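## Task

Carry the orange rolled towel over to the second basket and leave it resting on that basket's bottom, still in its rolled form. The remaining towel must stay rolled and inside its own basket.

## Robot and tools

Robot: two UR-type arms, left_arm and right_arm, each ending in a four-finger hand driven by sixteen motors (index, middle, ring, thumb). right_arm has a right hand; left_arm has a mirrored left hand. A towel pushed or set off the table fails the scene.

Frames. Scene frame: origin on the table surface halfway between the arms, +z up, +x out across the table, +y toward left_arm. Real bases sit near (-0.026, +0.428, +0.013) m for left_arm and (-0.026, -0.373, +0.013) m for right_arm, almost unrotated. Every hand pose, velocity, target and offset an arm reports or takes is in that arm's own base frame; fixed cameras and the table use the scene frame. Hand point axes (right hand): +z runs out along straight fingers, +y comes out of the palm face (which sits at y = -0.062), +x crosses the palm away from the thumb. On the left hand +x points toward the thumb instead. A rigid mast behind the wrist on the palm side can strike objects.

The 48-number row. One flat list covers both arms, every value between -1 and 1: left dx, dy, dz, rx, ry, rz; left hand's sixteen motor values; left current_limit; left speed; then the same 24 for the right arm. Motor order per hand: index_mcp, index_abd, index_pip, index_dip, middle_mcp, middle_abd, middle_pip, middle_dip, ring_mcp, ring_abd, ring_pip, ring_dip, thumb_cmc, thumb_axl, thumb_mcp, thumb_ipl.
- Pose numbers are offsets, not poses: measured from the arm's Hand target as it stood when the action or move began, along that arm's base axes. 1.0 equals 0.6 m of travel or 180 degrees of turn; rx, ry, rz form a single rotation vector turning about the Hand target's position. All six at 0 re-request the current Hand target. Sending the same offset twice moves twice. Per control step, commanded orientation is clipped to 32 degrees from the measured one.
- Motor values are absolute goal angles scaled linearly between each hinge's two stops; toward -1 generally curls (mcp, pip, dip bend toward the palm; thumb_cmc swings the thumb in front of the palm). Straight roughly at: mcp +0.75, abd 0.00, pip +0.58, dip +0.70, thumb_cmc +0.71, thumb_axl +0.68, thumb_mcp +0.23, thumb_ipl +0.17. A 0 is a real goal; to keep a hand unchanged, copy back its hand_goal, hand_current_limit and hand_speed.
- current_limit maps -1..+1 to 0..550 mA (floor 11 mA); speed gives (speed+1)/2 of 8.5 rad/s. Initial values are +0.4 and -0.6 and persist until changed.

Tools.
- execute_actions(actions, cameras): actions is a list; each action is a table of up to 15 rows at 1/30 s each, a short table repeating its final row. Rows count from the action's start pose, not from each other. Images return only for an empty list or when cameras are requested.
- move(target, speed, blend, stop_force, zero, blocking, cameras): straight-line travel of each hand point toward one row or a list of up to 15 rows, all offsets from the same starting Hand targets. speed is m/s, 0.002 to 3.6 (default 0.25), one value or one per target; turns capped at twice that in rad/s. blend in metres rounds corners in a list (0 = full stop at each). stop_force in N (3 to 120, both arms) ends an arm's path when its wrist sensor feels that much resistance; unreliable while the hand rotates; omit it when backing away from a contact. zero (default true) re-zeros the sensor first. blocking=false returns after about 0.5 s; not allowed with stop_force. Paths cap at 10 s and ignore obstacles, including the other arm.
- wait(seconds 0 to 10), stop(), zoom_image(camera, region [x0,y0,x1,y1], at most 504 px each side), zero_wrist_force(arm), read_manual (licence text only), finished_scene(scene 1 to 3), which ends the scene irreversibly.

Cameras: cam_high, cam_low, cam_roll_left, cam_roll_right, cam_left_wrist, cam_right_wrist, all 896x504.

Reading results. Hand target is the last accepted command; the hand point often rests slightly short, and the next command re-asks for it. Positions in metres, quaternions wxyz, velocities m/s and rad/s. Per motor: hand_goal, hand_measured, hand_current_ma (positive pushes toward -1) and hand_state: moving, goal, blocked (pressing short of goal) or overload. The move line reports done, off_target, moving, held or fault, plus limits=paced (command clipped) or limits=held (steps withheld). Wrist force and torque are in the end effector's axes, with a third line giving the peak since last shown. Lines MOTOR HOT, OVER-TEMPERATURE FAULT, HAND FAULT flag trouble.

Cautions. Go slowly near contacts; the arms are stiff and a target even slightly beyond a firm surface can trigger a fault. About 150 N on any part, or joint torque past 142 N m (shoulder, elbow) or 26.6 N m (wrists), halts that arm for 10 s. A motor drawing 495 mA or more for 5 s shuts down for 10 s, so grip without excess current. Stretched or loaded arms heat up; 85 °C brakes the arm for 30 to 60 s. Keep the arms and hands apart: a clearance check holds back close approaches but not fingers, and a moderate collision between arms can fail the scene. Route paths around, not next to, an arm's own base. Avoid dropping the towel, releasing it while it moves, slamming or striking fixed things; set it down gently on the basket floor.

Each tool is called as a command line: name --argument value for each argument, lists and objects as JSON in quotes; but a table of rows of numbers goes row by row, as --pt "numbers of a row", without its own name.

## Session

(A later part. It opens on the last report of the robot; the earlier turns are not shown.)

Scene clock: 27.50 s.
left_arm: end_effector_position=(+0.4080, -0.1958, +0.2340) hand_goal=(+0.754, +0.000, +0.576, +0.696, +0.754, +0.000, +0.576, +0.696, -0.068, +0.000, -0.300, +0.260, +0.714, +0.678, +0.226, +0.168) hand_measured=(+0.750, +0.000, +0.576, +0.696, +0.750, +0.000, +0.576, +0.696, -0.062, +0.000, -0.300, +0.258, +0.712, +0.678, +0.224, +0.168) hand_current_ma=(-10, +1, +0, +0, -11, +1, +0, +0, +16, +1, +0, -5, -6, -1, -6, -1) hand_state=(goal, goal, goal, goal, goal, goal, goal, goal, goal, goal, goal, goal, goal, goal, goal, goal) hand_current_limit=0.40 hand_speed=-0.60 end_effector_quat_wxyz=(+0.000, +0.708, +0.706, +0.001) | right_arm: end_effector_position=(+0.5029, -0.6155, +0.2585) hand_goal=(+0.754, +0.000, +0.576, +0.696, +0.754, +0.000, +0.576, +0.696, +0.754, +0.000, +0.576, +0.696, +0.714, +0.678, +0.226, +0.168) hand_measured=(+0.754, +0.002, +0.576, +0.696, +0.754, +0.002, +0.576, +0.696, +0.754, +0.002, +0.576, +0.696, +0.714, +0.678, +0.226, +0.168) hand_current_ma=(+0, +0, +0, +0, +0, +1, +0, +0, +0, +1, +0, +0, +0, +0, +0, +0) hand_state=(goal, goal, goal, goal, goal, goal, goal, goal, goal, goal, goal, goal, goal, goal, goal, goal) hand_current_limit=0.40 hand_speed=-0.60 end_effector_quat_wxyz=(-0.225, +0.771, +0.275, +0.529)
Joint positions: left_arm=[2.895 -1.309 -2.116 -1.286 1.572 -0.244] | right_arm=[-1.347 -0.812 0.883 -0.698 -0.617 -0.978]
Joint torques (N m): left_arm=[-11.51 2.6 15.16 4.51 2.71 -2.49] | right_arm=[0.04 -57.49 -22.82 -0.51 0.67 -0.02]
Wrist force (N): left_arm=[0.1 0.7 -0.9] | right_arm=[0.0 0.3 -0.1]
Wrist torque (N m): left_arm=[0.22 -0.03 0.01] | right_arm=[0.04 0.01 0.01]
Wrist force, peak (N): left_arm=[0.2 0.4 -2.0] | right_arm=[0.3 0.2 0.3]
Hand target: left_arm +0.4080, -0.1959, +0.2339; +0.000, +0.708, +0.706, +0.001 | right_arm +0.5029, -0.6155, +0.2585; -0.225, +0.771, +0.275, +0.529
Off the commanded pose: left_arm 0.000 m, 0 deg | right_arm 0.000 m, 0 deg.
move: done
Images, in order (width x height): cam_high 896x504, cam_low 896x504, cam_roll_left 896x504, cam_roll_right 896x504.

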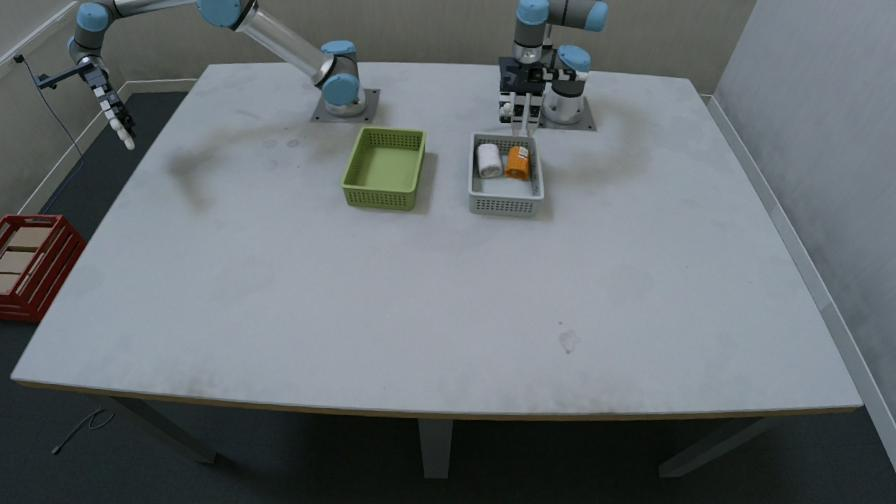

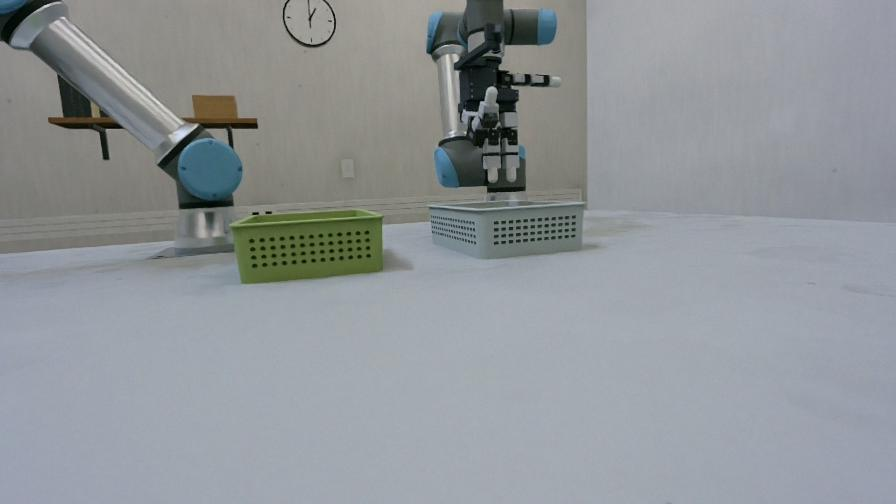

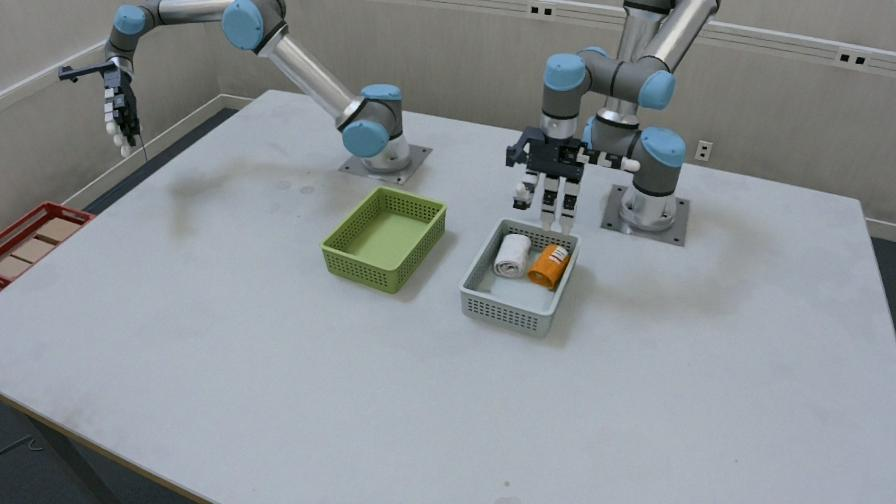

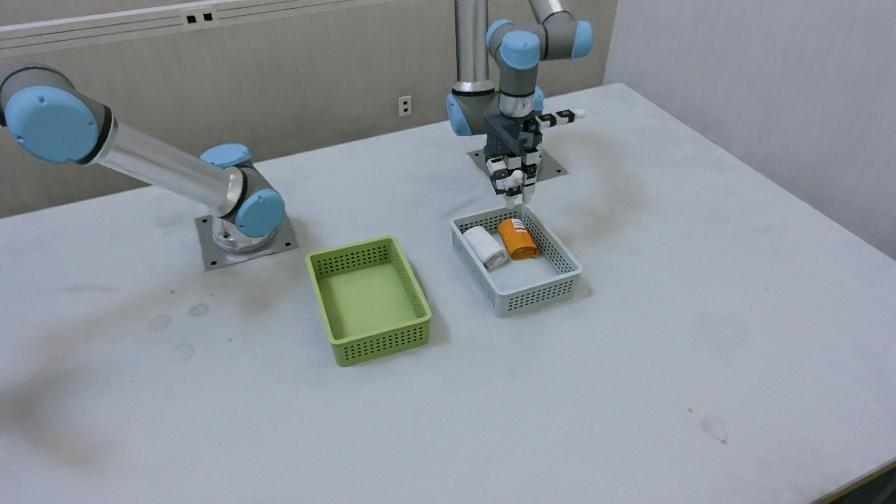

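move --target '[0.0167,0,-0.0583,0,0,0,0.754,0,0.576,0.696,0.754,0,0.576,0.696,-0.068,0,-0.3,0.26,0.714,0.678,0.226,0.168,0.7,-0.6,0,0,0,0,0,0,0.754,0,0.576,0.696,0.754,0,0.576,0.696,0.754,0,0.576,0.696,0.714,0.678,0.226,0.168,0.4,-0.6]' --speed 0.15

move --target '[0,0,-0.1,0,0,0,0.754,0,0.576,0.696,0.754,0,0.576,0.696,-0.068,0,-0.3,0.26,0.714,0.678,0.226,0.168,0.7,-0.6,0,0,0,0,0,0,0.754,0,0.576,0.696,0.754,0,0.576,0.696,0.754,0,0.576,0.696,0.714,0.678,0.226,0.168,0.4,-0.6]' --cameras '["cam_high","cam_roll_left","cam_roll_right"]' --speed 0.02 --stop_force 4

zoom_image --camera "cam_roll_left" --region '[440, 160, 620, 340]'

zoom_image --camera "cam_high" --region '[440, 80, 580, 220]'

Scene clock: 30.20 s.
left_arm: end_effector_position=(+0.4180, -0.1959, +0.1990) hand_goal=(+0.754, +0.000, +0.576, +0.696, +0.754, +0.000, +0.576, +0.696, -0.068, +0.000, -0.300, +0.260, +0.714, +0.678, +0.226, +0.168) hand_measured=(+0.750, +0.000, +0.576, +0.696, +0.750, +0.000, +0.576, +0.696, -0.062, +0.000, -0.300, +0.258, +0.712, +0.678, +0.224, +0.168) hand_current_ma=(-10, +1, +0, +0, -10, +1, +0, +0, +16, +1, +0, -5, -6, -1, -6, -1) hand_state=(goal, goal, goal, goal, goal, goal, goal, goal, goal, goal, goal, goal, goal, goal, goal, goal) hand_current_limit=0.70 hand_speed=-0.60 end_effector_quat_wxyz=(+0.000, +0.708, +0.706, +0.001) | right_arm: end_effector_position=(+0.5029, -0.6155, +0.2585) hand_goal=(+0.754, +0.000, +0.576, +0.696, +0.754, +0.000, +0.576, +0.696, +0.754, +0.000, +0.576, +0.696, +0.714, +0.678, +0.226, +0.168) hand_measured=(+0.754, +0.002, +0.576, +0.696, +0.754, +0.002, +0.576, +0.696, +0.754, +0.002, +0.576, +0.696, +0.714, +0.678, +0.226, +0.168) hand_current_ma=(+0, +0, +0, +0, +0, +1, +0, +0, +0, +1, +0, +0, +0, +0, +0, +0) hand_state=(goal, goal, goal, goal, goal, goal, goal, goal, goal, goal, goal, goal, goal, goal, goal, goal) hand_current_limit=0.40 hand_speed=-0.60 end_effector_quat_wxyz=(-0.225, +0.771, +0.275, +0.529)
Joint positions: left_arm=[2.902 -1.365 -2.17 -1.177 1.572 -0.238] | right_arm=[-1.347 -0.812 0.883 -0.698 -0.617 -0.978]
Joint torques (N m): left_arm=[12.5 5.15 14.26 4.51 -1.08 2.62] | right_arm=[0.34 -57.77 -22.96 -0.54 0.76 0.03]
Wrist force (N): left_arm=[0.3 0.5 -1.0] | right_arm=[0.0 -0.1 -0.1]
Wrist torque (N m): left_arm=[0.20 -0.05 -0.06] | right_arm=[0.00 0.01 -0.01]
Wrist force, peak (N): left_arm=[0.6 0.5 -1.1] | right_arm=[0.3 0.0 0.5]
Hand target: left_arm +0.4181, -0.1959, +0.1989; +0.000, +0.708, +0.706, +0.001 | right_arm +0.5029, -0.6155, +0.2585; -0.225, +0.771, +0.275, +0.529
Off the commanded pose: left_arm 0.000 m, 0 deg | right_arm 0.000 m, 0 deg.
move: done

Scene clock: 33.53 s.
left_arm: end_effector_position=(+0.4180, -0.1958, +0.1566) hand_goal=(+0.754, +0.000, +0.576, +0.696, +0.754, +0.000, +0.576, +0.696, -0.068, +0.000, -0.300, +0.260, +0.714, +0.678, +0.226, +0.168) hand_measured=(+0.750, +0.000, +0.576, +0.696, +0.752, +0.002, +0.576, +0.696, -0.062, +0.000, -0.300, +0.258, +0.712, +0.678, +0.224, +0.168) hand_current_ma=(-7, +1, +0, +0, -6, +2, +0, +0, +17, +1, +0, -5, -5, -1, -6, -1) hand_state=(goal, goal, goal, goal, goal, goal, goal, goal, goal, goal, goal, goal, goal, goal, goal, goal) hand_current_limit=0.70 hand_speed=-0.60 end_effector_quat_wxyz=(+0.000, +0.708, +0.706, +0.001) | right_arm: end_effector_position=(+0.5029, -0.6155, +0.2585) hand_goal=(+0.754, +0.000, +0.576, +0.696, +0.754, +0.000, +0.576, +0.696, +0.754, +0.000, +0.576, +0.696, +0.714, +0.678, +0.226, +0.168) hand_measured=(+0.754, +0.002, +0.576, +0.696, +0.754, +0.002, +0.576, +0.696, +0.754, +0.002, +0.576, +0.696, +0.714, +0.678, +0.226, +0.168) hand_current_ma=(+0, +0, +0, +0, +0, +1, +0, +0, +0, +1, +0, +0, +0, +0, +0, +0) hand_state=(goal, goal, goal, goal, goal, goal, goal, goal, goal, goal, goal, goal, goal, goal, goal, goal) hand_current_limit=0.40 hand_speed=-0.60 end_effector_quat_wxyz=(-0.225, +0.771, +0.275, +0.529)
Joint positions: left_arm=[2.902 -1.42 -2.247 -1.044 1.572 -0.238] | right_arm=[-1.347 -0.812 0.883 -0.698 -0.617 -0.978]
Joint torques (N m): left_arm=[9.44 18.08 24.56 -0.58 -2.32 2.36] | right_arm=[0.11 -57.85 -23.27 -0.48 0.74 0.11]
Wrist force (N): left_arm=[0.6 0.5 -3.3] | right_arm=[0.2 0.1 0.0]
Wrist torque (N m): left_arm=[0.40 -0.06 -0.04] | right_arm=[0.01 -0.01 0.02]
Wrist force, peak (N): left_arm=[0.4 0.9 -5.7] | right_arm=[-0.1 0.3 0.3]
Hand target: left_arm +0.4180, -0.1958, +0.1566; +0.000, +0.708, +0.706, +0.001 (not the last commanded pose) | right_arm +0.5029, -0.6155, +0.2585; -0.225, +0.771, +0.275, +0.529
Off the commanded pose: left_arm 0.018 m, 0 deg | right_arm 0.000 m, 0 deg.
move: contact (left_arm)
Images, in order (width x height): cam_high 896x504, cam_roll_left 896x504, cam_roll_right 896x504.

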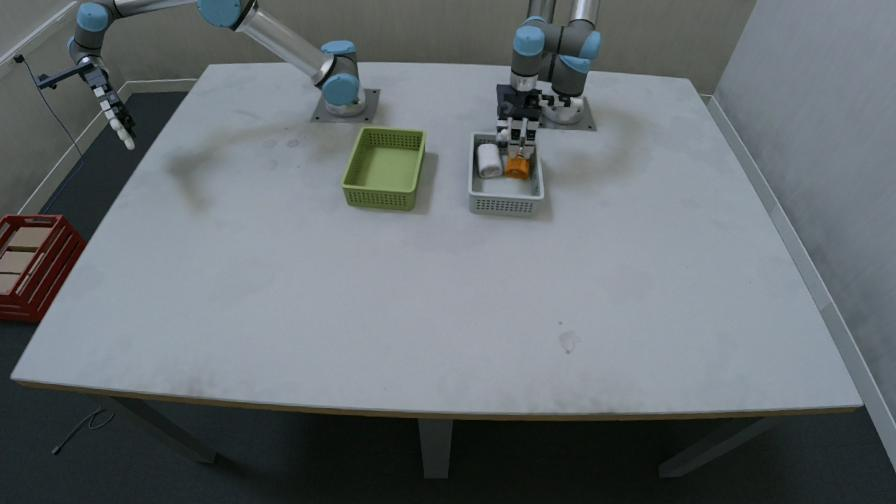

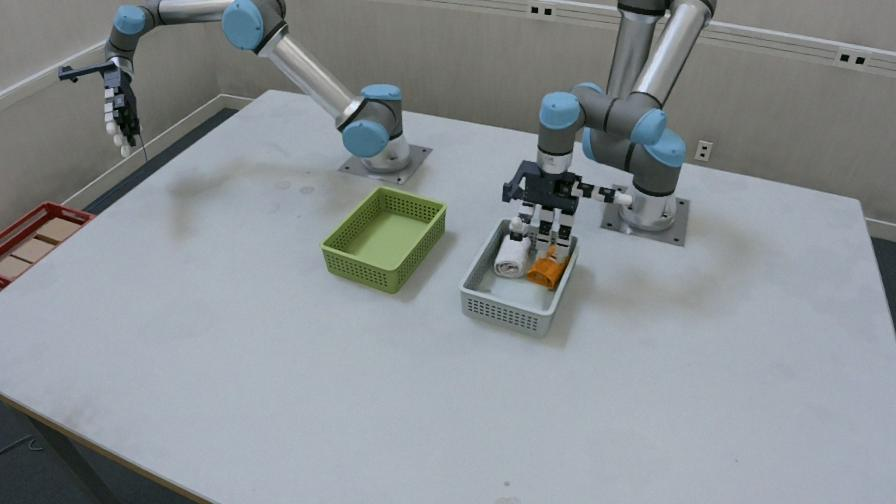

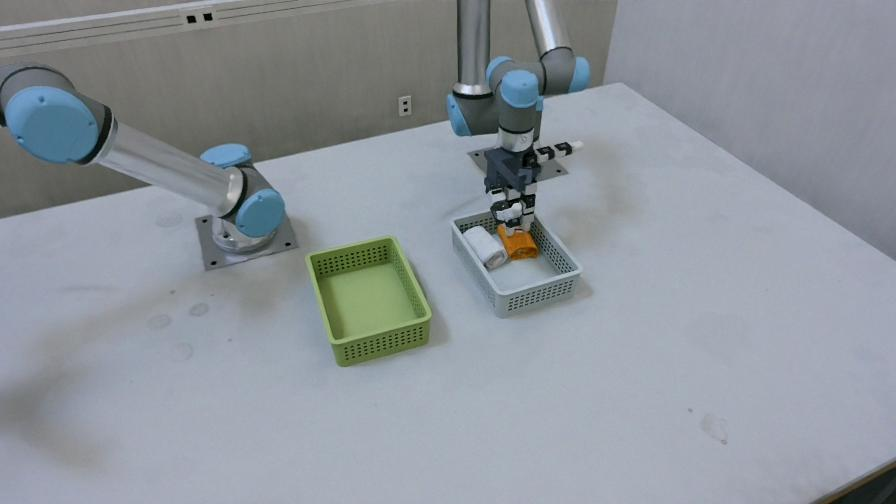

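Scaled by 2.800 from the camera's 896x504 image, which has a finer 1280x720 frame.

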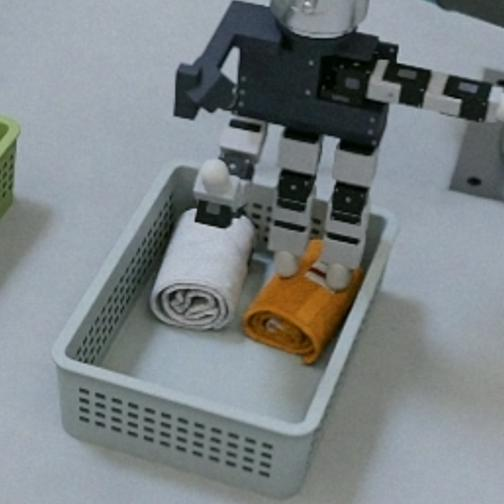

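Scaled by 3.600 from the camera's 896x504 image, which has a finer 1280x720 frame.

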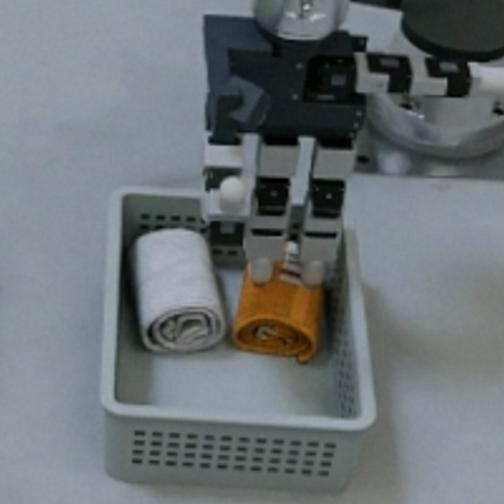

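move --target '[0.055,0,-0.004,0,0,0,0.754,0,0.576,0.696,0.754,0,0.576,0.696,-0.068,0,-0.3,0.26,0.714,0.678,0.226,0.168,0.7,-0.6,0,0,0,0,0,0,0.754,0,0.576,0.696,0.754,0,0.576,0.696,0.754,0,0.576,0.696,0.714,0.678,0.226,0.168,0.4,-0.6]' --speed 0.04 --cameras '["cam_high","cam_roll_left","cam_roll_right"]'

zoom_image --camera "cam_roll_left" --region '[440, 160, 620, 340]'

zoom_image --camera "cam_high" --region '[440, 80, 580, 220]'

Scene clock: 35.27 s.
left_arm: end_effector_position=(+0.4508, -0.1958, +0.1542) hand_goal=(+0.754, +0.000, +0.576, +0.696, +0.754, +0.000, +0.576, +0.696, -0.068, +0.000, -0.300, +0.260, +0.714, +0.678, +0.226, +0.168) hand_measured=(+0.776, +0.002, +0.590, +0.704, +0.780, +0.002, +0.594, +0.704, -0.062, +0.000, -0.300, +0.258, +0.712, +0.678, +0.224, +0.168) hand_current_ma=(+65, +2, +34, +21, +84, +4, +51, +21, +17, +1, +0, -5, -5, -1, -6, -1) hand_state=(blocked, goal, goal, goal, blocked, goal, goal, goal, goal, goal, goal, goal, goal, goal, goal, goal) hand_current_limit=0.70 hand_speed=-0.60 end_effector_quat_wxyz=(+0.000, +0.708, +0.706, +0.001) | right_arm: end_effector_position=(+0.5029, -0.6155, +0.2585) hand_goal=(+0.754, +0.000, +0.576, +0.696, +0.754, +0.000, +0.576, +0.696, +0.754, +0.000, +0.576, +0.696, +0.714, +0.678, +0.226, +0.168) hand_measured=(+0.754, +0.002, +0.576, +0.696, +0.754, +0.002, +0.576, +0.696, +0.754, +0.002, +0.576, +0.696, +0.714, +0.678, +0.226, +0.168) hand_current_ma=(+0, +0, +0, +0, +0, +1, +0, +0, +0, +1, +0, +0, +0, +0, +0, +0) hand_state=(goal, goal, goal, goal, goal, goal, goal, goal, goal, goal, goal, goal, goal, goal, goal, goal) hand_current_limit=0.40 hand_speed=-0.60 end_effector_quat_wxyz=(-0.225, +0.771, +0.275, +0.529)
Joint positions: left_arm=[2.921 -1.498 -2.187 -1.026 1.572 -0.219] | right_arm=[-1.347 -0.812 0.883 -0.698 -0.617 -0.978]
Joint torques (N m): left_arm=[12.49 8.99 23.53 4.8 -2.33 2.56] | right_arm=[-0.29 -58.07 -23.25 -0.52 0.74 0.14]
Wrist force (N): left_arm=[1.0 -2.1 -8.0] | right_arm=[0.3 0.0 0.2]
Wrist torque (N m): left_arm=[0.91 -0.04 0.03] | right_arm=[-0.01 -0.02 0.01]
Wrist force, peak (N): left_arm=[1.0 -2.0 -8.1] | right_arm=[0.3 -0.2 0.2]
Hand target: left_arm +0.4510, -0.1958, +0.1542; +0.000, +0.708, +0.706, +0.001 | right_arm +0.5029, -0.6155, +0.2585; -0.225, +0.771, +0.275, +0.529
Off the commanded pose: left_arm 0.000 m, 0 deg | right_arm 0.000 m, 0 deg.
move: done
Images, in order (width x height): cam_high 896x504, cam_roll_left 896x504, cam_roll_right 896x504.

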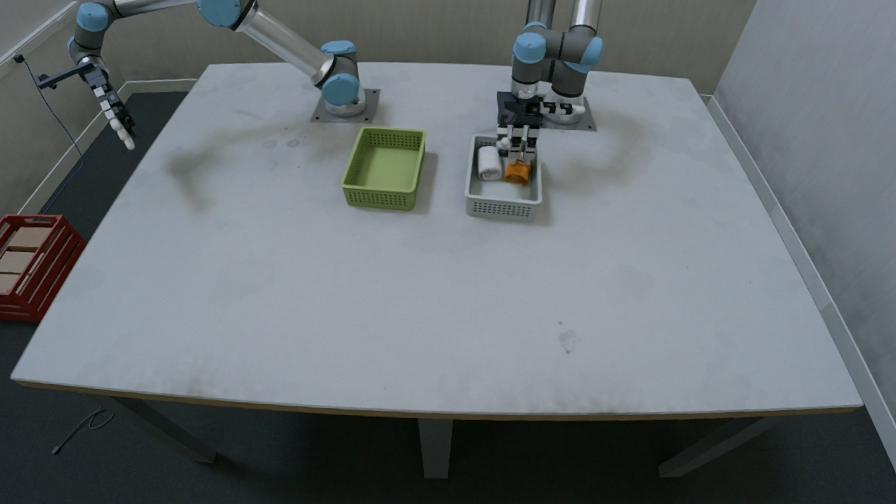

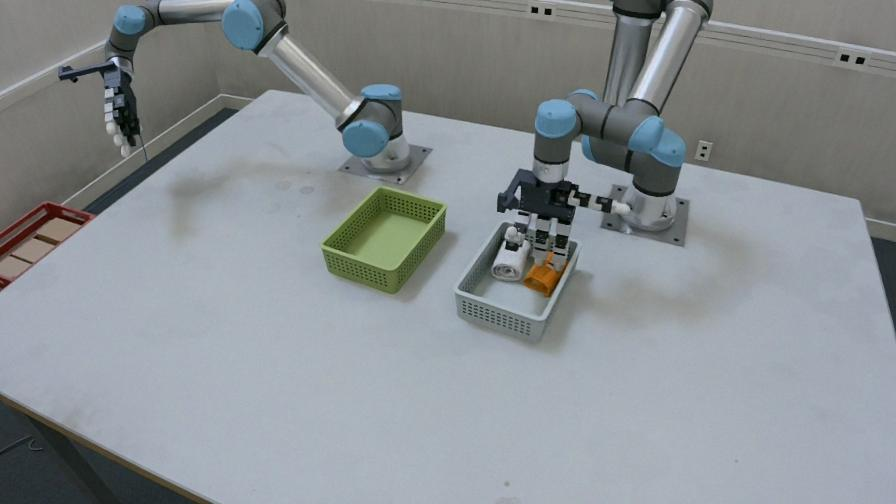

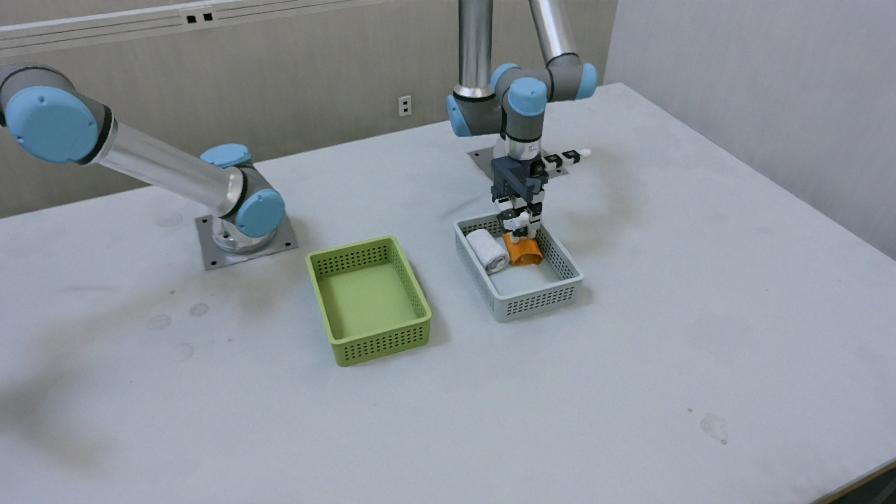

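Scaled by 2.800 from the camera's 896x504 image, which has a finer 1280x720 frame.

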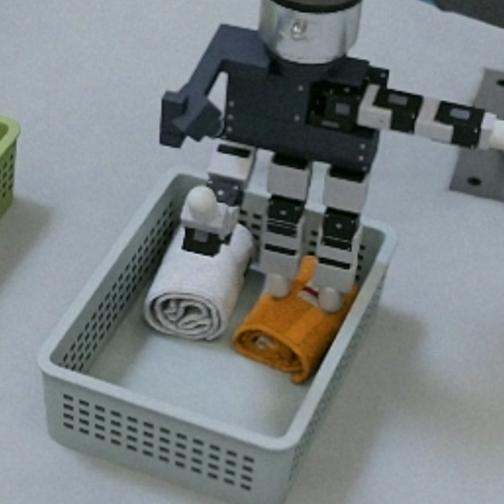

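Scaled by 3.600 from the camera's 896x504 image, which has a finer 1280x720 frame.

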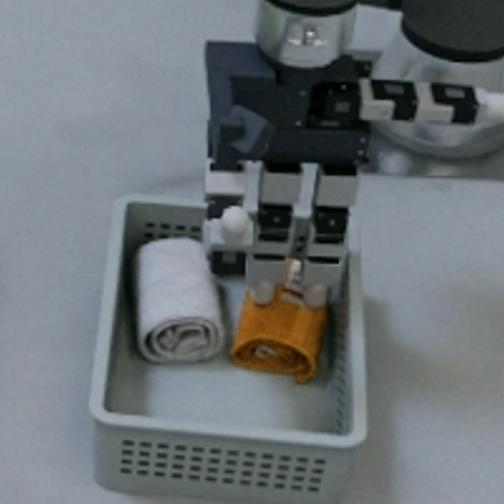

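move --target '[0,0,0.13,0,0,0,0.754,-0.06,0.576,0.696,0.754,0.06,0.576,0.696,-0.068,0,-0.3,0.26,0.714,0.678,0.226,0.168,0.7,-0.6,0,0,0,0,0,0,0.754,0,0.576,0.696,0.754,0,0.576,0.696,0.754,0,0.576,0.696,0.714,0.678,0.226,0.168,0.4,-0.6]' --speed 0.1 --cameras '["cam_high","cam_roll_left","cam_roll_right","cam_left_wrist"]'

zoom_image --camera "cam_roll_left" --region '[440, 160, 620, 340]'

zoom_image --camera "cam_high" --region '[440, 80, 580, 220]'

zoom_image --camera "cam_roll_right" --region '[430, 140, 610, 320]'

Scene clock: 38.53 s.
left_arm: end_effector_position=(+0.4510, -0.1959, +0.2321) hand_goal=(+0.754, -0.060, +0.576, +0.696, +0.754, +0.060, +0.576, +0.696, -0.068, +0.000, -0.300, +0.260, +0.714, +0.678, +0.226, +0.168) hand_measured=(+0.756, -0.056, +0.578, +0.700, +0.756, +0.056, +0.578, +0.698, -0.062, +0.000, -0.300, +0.258, +0.712, +0.678, +0.224, +0.168) hand_current_ma=(+2, +7, +4, +6, +2, -7, +5, +5, +17, +1, +0, -5, -5, -1, -6, -1) hand_state=(goal, goal, goal, goal, goal, goal, goal, goal, goal, goal, goal, goal, goal, goal, goal, goal) hand_current_limit=0.70 hand_speed=-0.60 end_effector_quat_wxyz=(+0.000, +0.708, +0.706, +0.001) | right_arm: end_effector_position=(+0.5029, -0.6155, +0.2585) hand_goal=(+0.754, +0.000, +0.576, +0.696, +0.754, +0.000, +0.576, +0.696, +0.754, +0.000, +0.576, +0.696, +0.714, +0.678, +0.226, +0.168) hand_measured=(+0.754, +0.002, +0.576, +0.696, +0.754, +0.002, +0.576, +0.696, +0.754, +0.002, +0.576, +0.696, +0.714, +0.678, +0.226, +0.168) hand_current_ma=(+0, +0, +0, +0, +0, +1, +0, +0, +0, +1, +0, +0, +0, +0, +0, +0) hand_state=(goal, goal, goal, goal, goal, goal, goal, goal, goal, goal, goal, goal, goal, goal, goal, goal) hand_current_limit=0.40 hand_speed=-0.60 end_effector_quat_wxyz=(-0.225, +0.771, +0.275, +0.529)
Joint positions: left_arm=[2.921 -1.409 -2.045 -1.257 1.572 -0.219] | right_arm=[-1.347 -0.812 0.883 -0.698 -0.617 -0.978]
Joint torques (N m): left_arm=[10.08 20.19 26.35 -0.45 -2.38 2.3] | right_arm=[-0.39 -58.07 -22.9 -0.54 0.72 0.17]
Wrist force (N): left_arm=[0.4 0.3 -0.6] | right_arm=[0.2 0.0 0.3]
Wrist torque (N m): left_arm=[0.16 -0.05 -0.03] | right_arm=[-0.02 -0.02 0.01]
Wrist force, peak (N): left_arm=[0.8 -2.2 -8.5] | right_arm=[0.1 -0.4 0.3]
Hand target: left_arm +0.4510, -0.1958, +0.2322; +0.000, +0.708, +0.706, +0.001 | right_arm +0.5029, -0.6155, +0.2585; -0.225, +0.771, +0.275, +0.529
Off the commanded pose: left_arm 0.000 m, 0 deg | right_arm 0.000 m, 0 deg.
move: done
camera_calibration:
cam_left_wrist: T_world_to_cam=[[-0.612746, -0.788997, 0.0450036, 0.0717591], [-0.54685, 0.464425, 0.696609, 0.136659], [-0.570524, 0.402235, -0.716038, 0.625389], [0, 0, 0, 1]] pos_world=[0.475501, -0.258403, 0.349375]
Images, in order (width x height): cam_high 896x504, cam_roll_left 896x504, cam_roll_right 896x504, cam_left_wrist 896x504.

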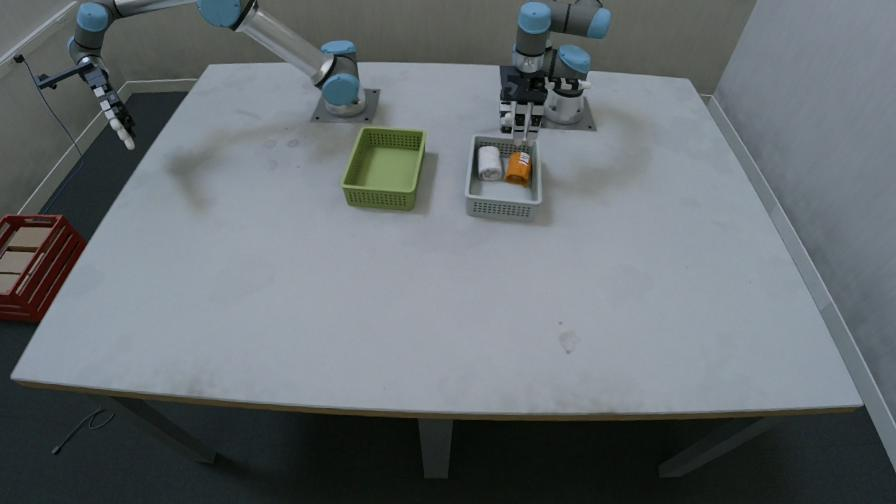

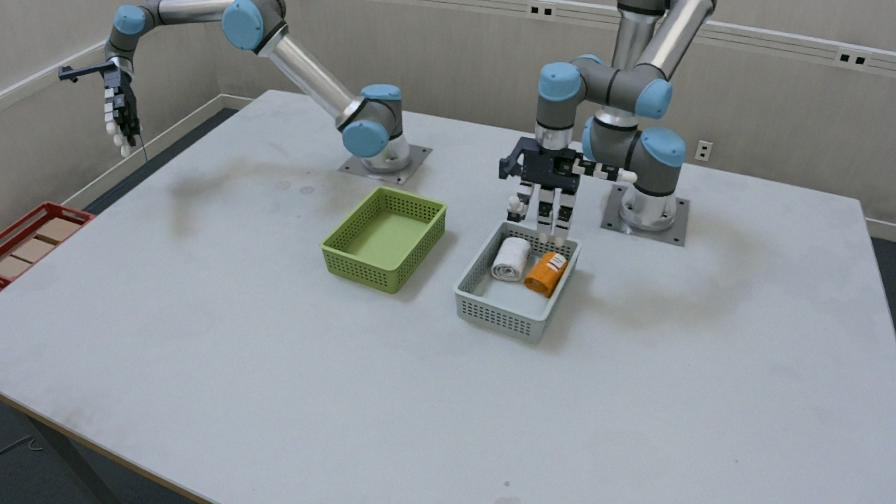

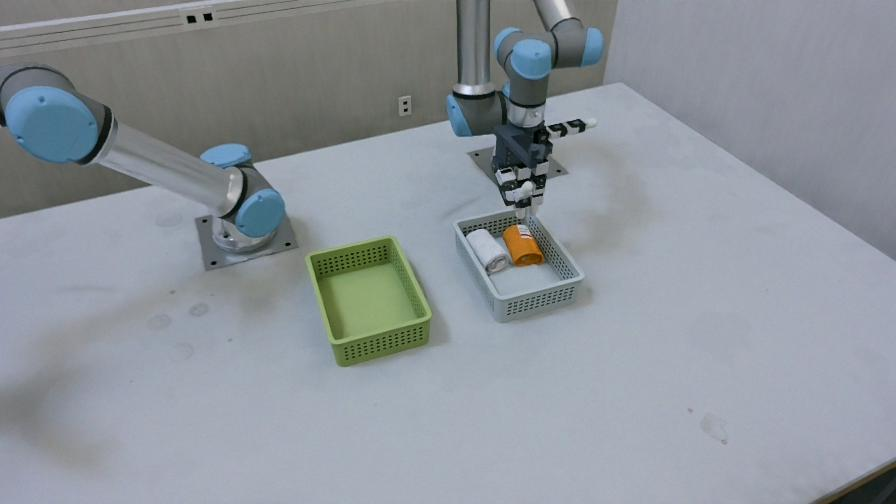

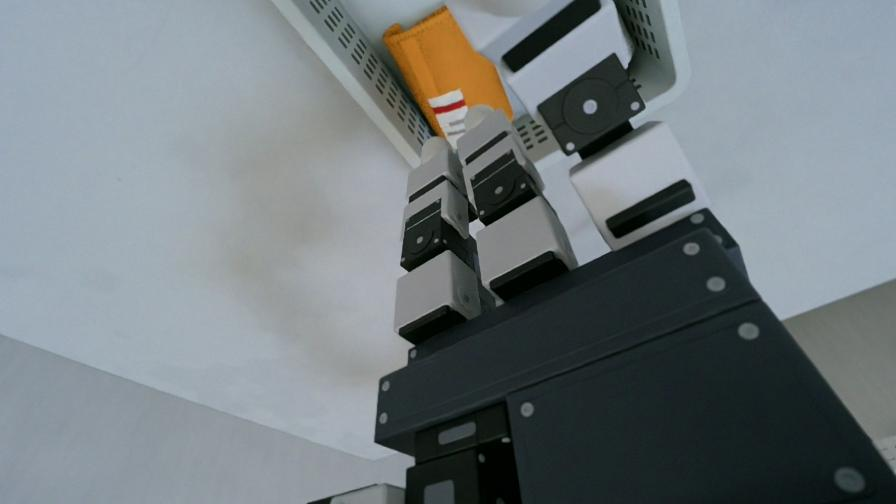

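Scaled by 2.800 from the camera's 896x504 image, which has a finer 1280x720 frame.

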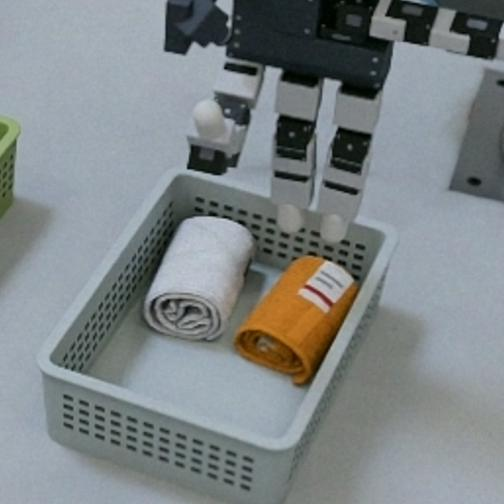

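Scaled by 3.600 from the camera's 896x504 image, which has a finer 1280x720 frame.

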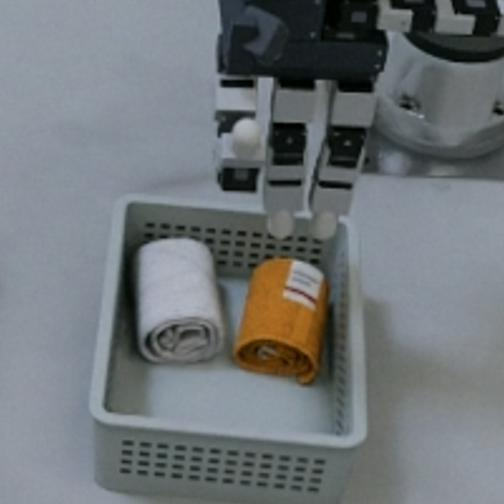

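Scaled by 2.800 from the camera's 896x504 image, which has a finer 1280x720 frame.

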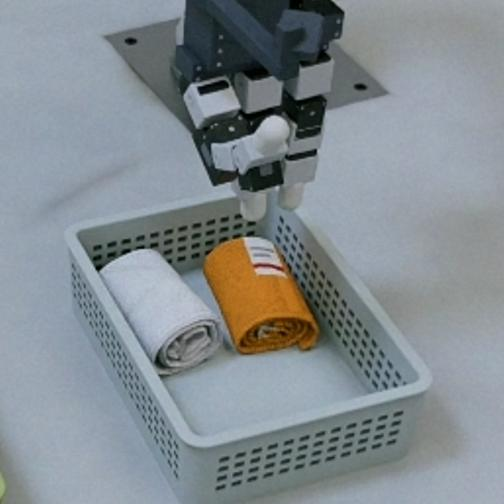

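move --target '[-0.0753,-0.0227,-0.0945,0.0069,0.0833,-0.0526,0.754,-0.06,0.576,0.696,0.754,0.06,0.576,0.696,-0.068,0,-0.3,0.26,0.714,0.678,0.226,0.168,0.7,-0.6,0,0,0,0,0,0,0.754,0,0.576,0.696,0.754,0,0.576,0.696,0.754,0,0.576,0.696,0.714,0.678,0.226,0.168,0.4,-0.6]' --speed 0.1 --cameras '["cam_high","cam_roll_left","cam_roll_right","cam_left_wrist"]'

zoom_image --camera "cam_roll_left" --region '[480, 190, 600, 310]'

zoom_image --camera "cam_high" --region '[460, 90, 560, 190]'

zoom_image --camera "cam_roll_right" --region '[450, 170, 570, 290]'

Scene clock: 41.90 s.
left_arm: end_effector_position=(+0.4060, -0.2094, +0.1756) hand_goal=(+0.754, -0.060, +0.576, +0.696, +0.754, +0.060, +0.576, +0.696, -0.068, +0.000, -0.300, +0.260, +0.714, +0.678, +0.226, +0.168) hand_measured=(+0.752, -0.056, +0.578, +0.698, +0.752, +0.056, +0.578, +0.698, -0.062, +0.000, -0.300, +0.258, +0.712, +0.678, +0.224, +0.168) hand_current_ma=(-2, +7, +3, +6, -2, -7, +3, +5, +17, +1, +0, -4, -5, -1, -6, -1) hand_state=(goal, goal, goal, goal, goal, goal, goal, goal, goal, goal, goal, goal, goal, goal, goal, goal) hand_current_limit=0.70 hand_speed=-0.60 end_effector_quat_wxyz=(-0.099, +0.757, +0.640, -0.084) | right_arm: end_effector_position=(+0.5029, -0.6155, +0.2585) hand_goal=(+0.754, +0.000, +0.576, +0.696, +0.754, +0.000, +0.576, +0.696, +0.754, +0.000, +0.576, +0.696, +0.714, +0.678, +0.226, +0.168) hand_measured=(+0.754, +0.002, +0.576, +0.696, +0.754, +0.002, +0.576, +0.696, +0.754, +0.002, +0.576, +0.696, +0.714, +0.678, +0.226, +0.168) hand_current_ma=(+0, +0, +0, +0, +0, +1, +0, +0, +0, +1, +0, +0, +0, +0, +0, +0) hand_state=(goal, goal, goal, goal, goal, goal, goal, goal, goal, goal, goal, goal, goal, goal, goal, goal) hand_current_limit=0.40 hand_speed=-0.60 end_effector_quat_wxyz=(-0.225, +0.771, +0.275, +0.529)
Joint positions: left_arm=[2.906 -1.476 -2.033 -1.464 1.554 -0.065] | right_arm=[-1.347 -0.812 0.883 -0.698 -0.617 -0.978]
Joint torques (N m): left_arm=[-11.25 8.56 26.45 -1.04 -2.58 2.53] | right_arm=[-0.09 -58.71 -23.05 -0.56 0.74 0.31]
Wrist force (N): left_arm=[0.5 0.4 -0.9] | right_arm=[0.0 0.1 0.3]
Wrist torque (N m): left_arm=[0.20 -0.09 -0.01] | right_arm=[-0.02 -0.01 0.01]
Wrist force, peak (N): left_arm=[0.5 0.3 -1.3] | right_arm=[0.4 0.0 0.0]
Hand target: left_arm +0.4059, -0.2095, +0.1755; -0.099, +0.758, +0.640, -0.084 | right_arm +0.5029, -0.6155, +0.2585; -0.225, +0.771, +0.275, +0.529
Off the commanded pose: left_arm 0.000 m, 0 deg | right_arm 0.000 m, 0 deg.
move: done
camera_calibration:
cam_left_wrist: T_world_to_cam=[[-0.702471, -0.682399, 0.202155, 0.067163], [-0.26646, 0.51555, 0.814375, 0.033777], [-0.65995, 0.518209, -0.543991, 0.595117], [0, 0, 0, 1]] pos_world=[0.448928, -0.279977, 0.282654]
Images, in order (width x height): cam_high 896x504, cam_roll_left 896x504, cam_roll_right 896x504, cam_left_wrist 896x504.

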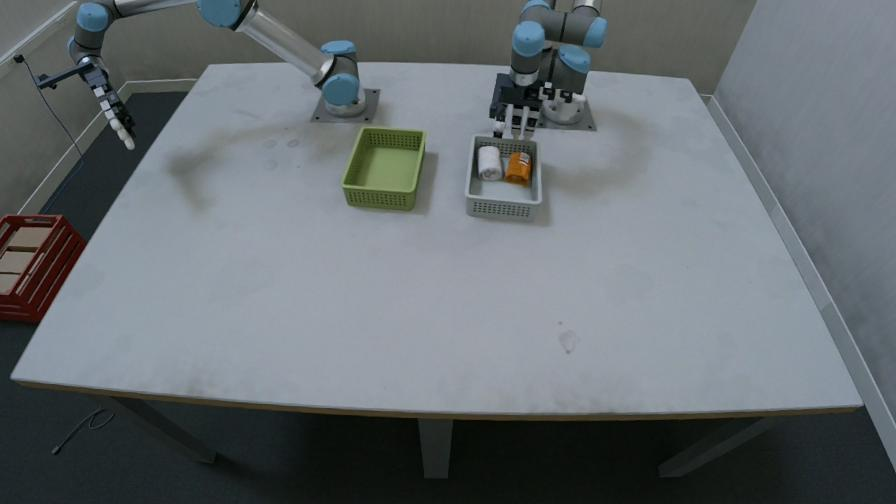

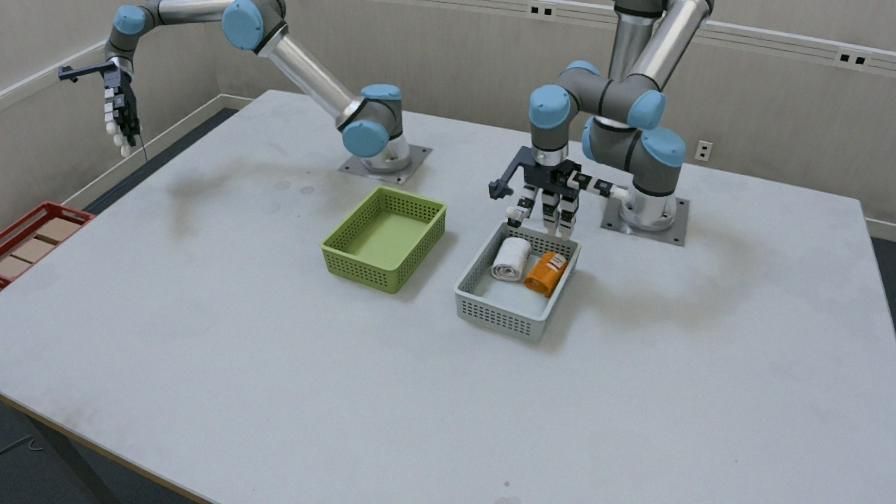

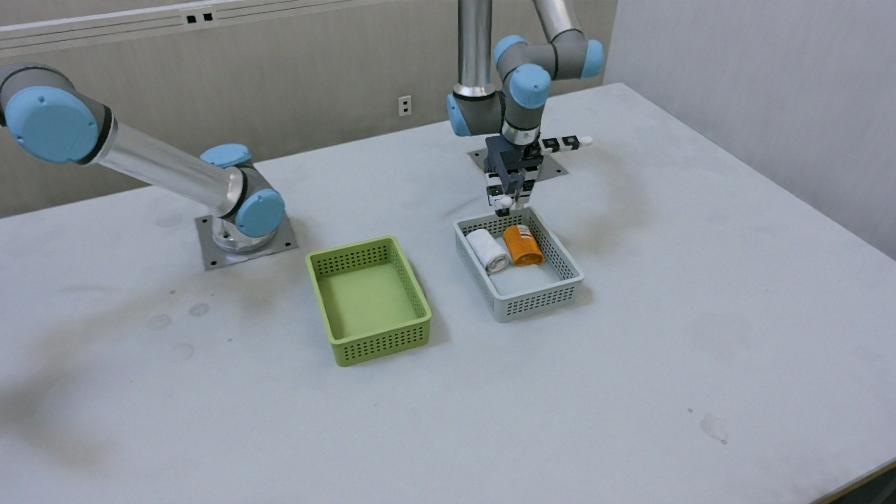

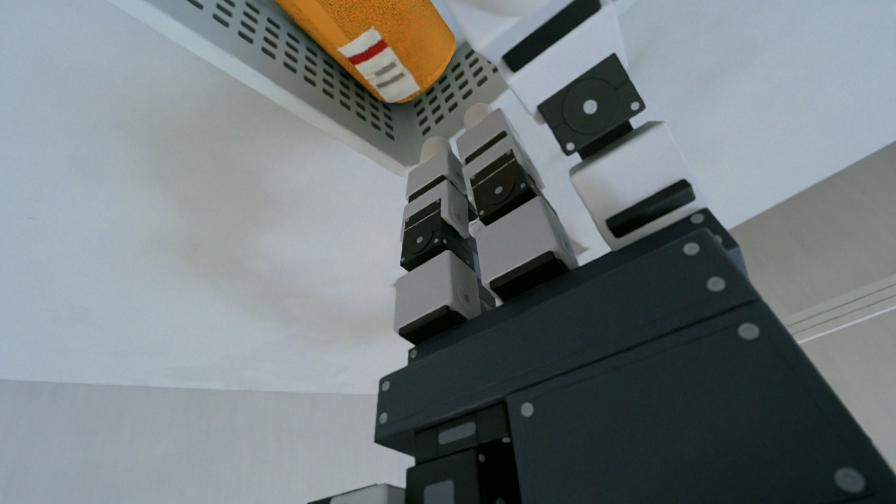

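Scaled by 4.200 from the camera's 896x504 image, which has a finer 1280x720 frame.

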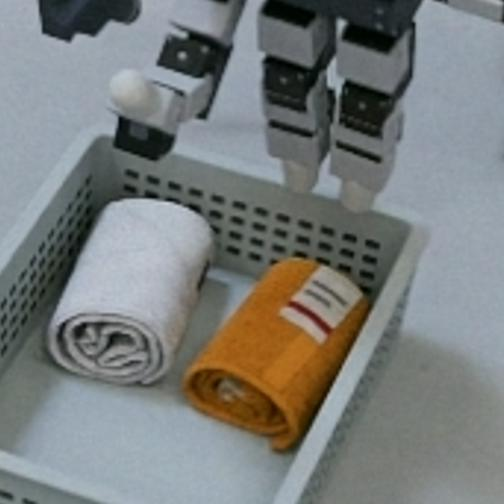

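Scaled by 5.040 from the camera's 896x504 image, which has a finer 1280x720 frame.

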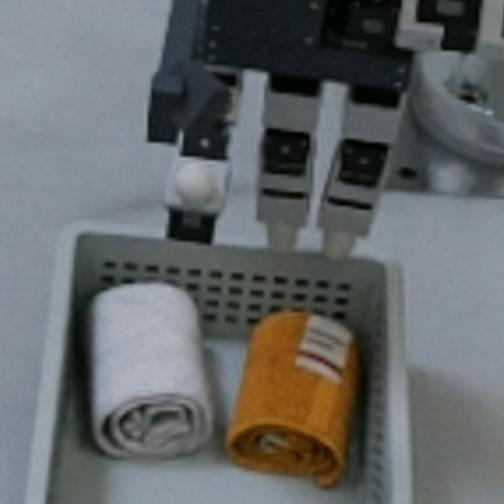

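Scaled by 4.200 from the camera's 896x504 image, which has a finer 1280x720 frame.

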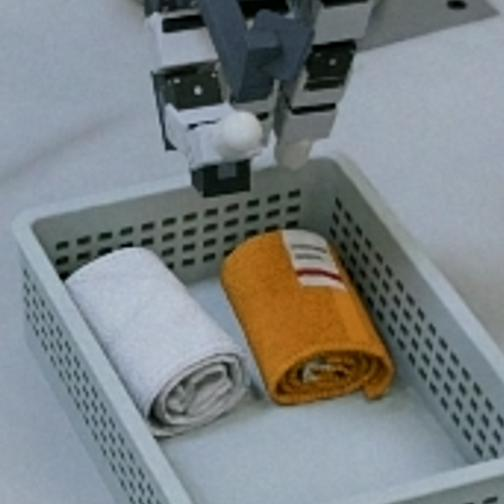

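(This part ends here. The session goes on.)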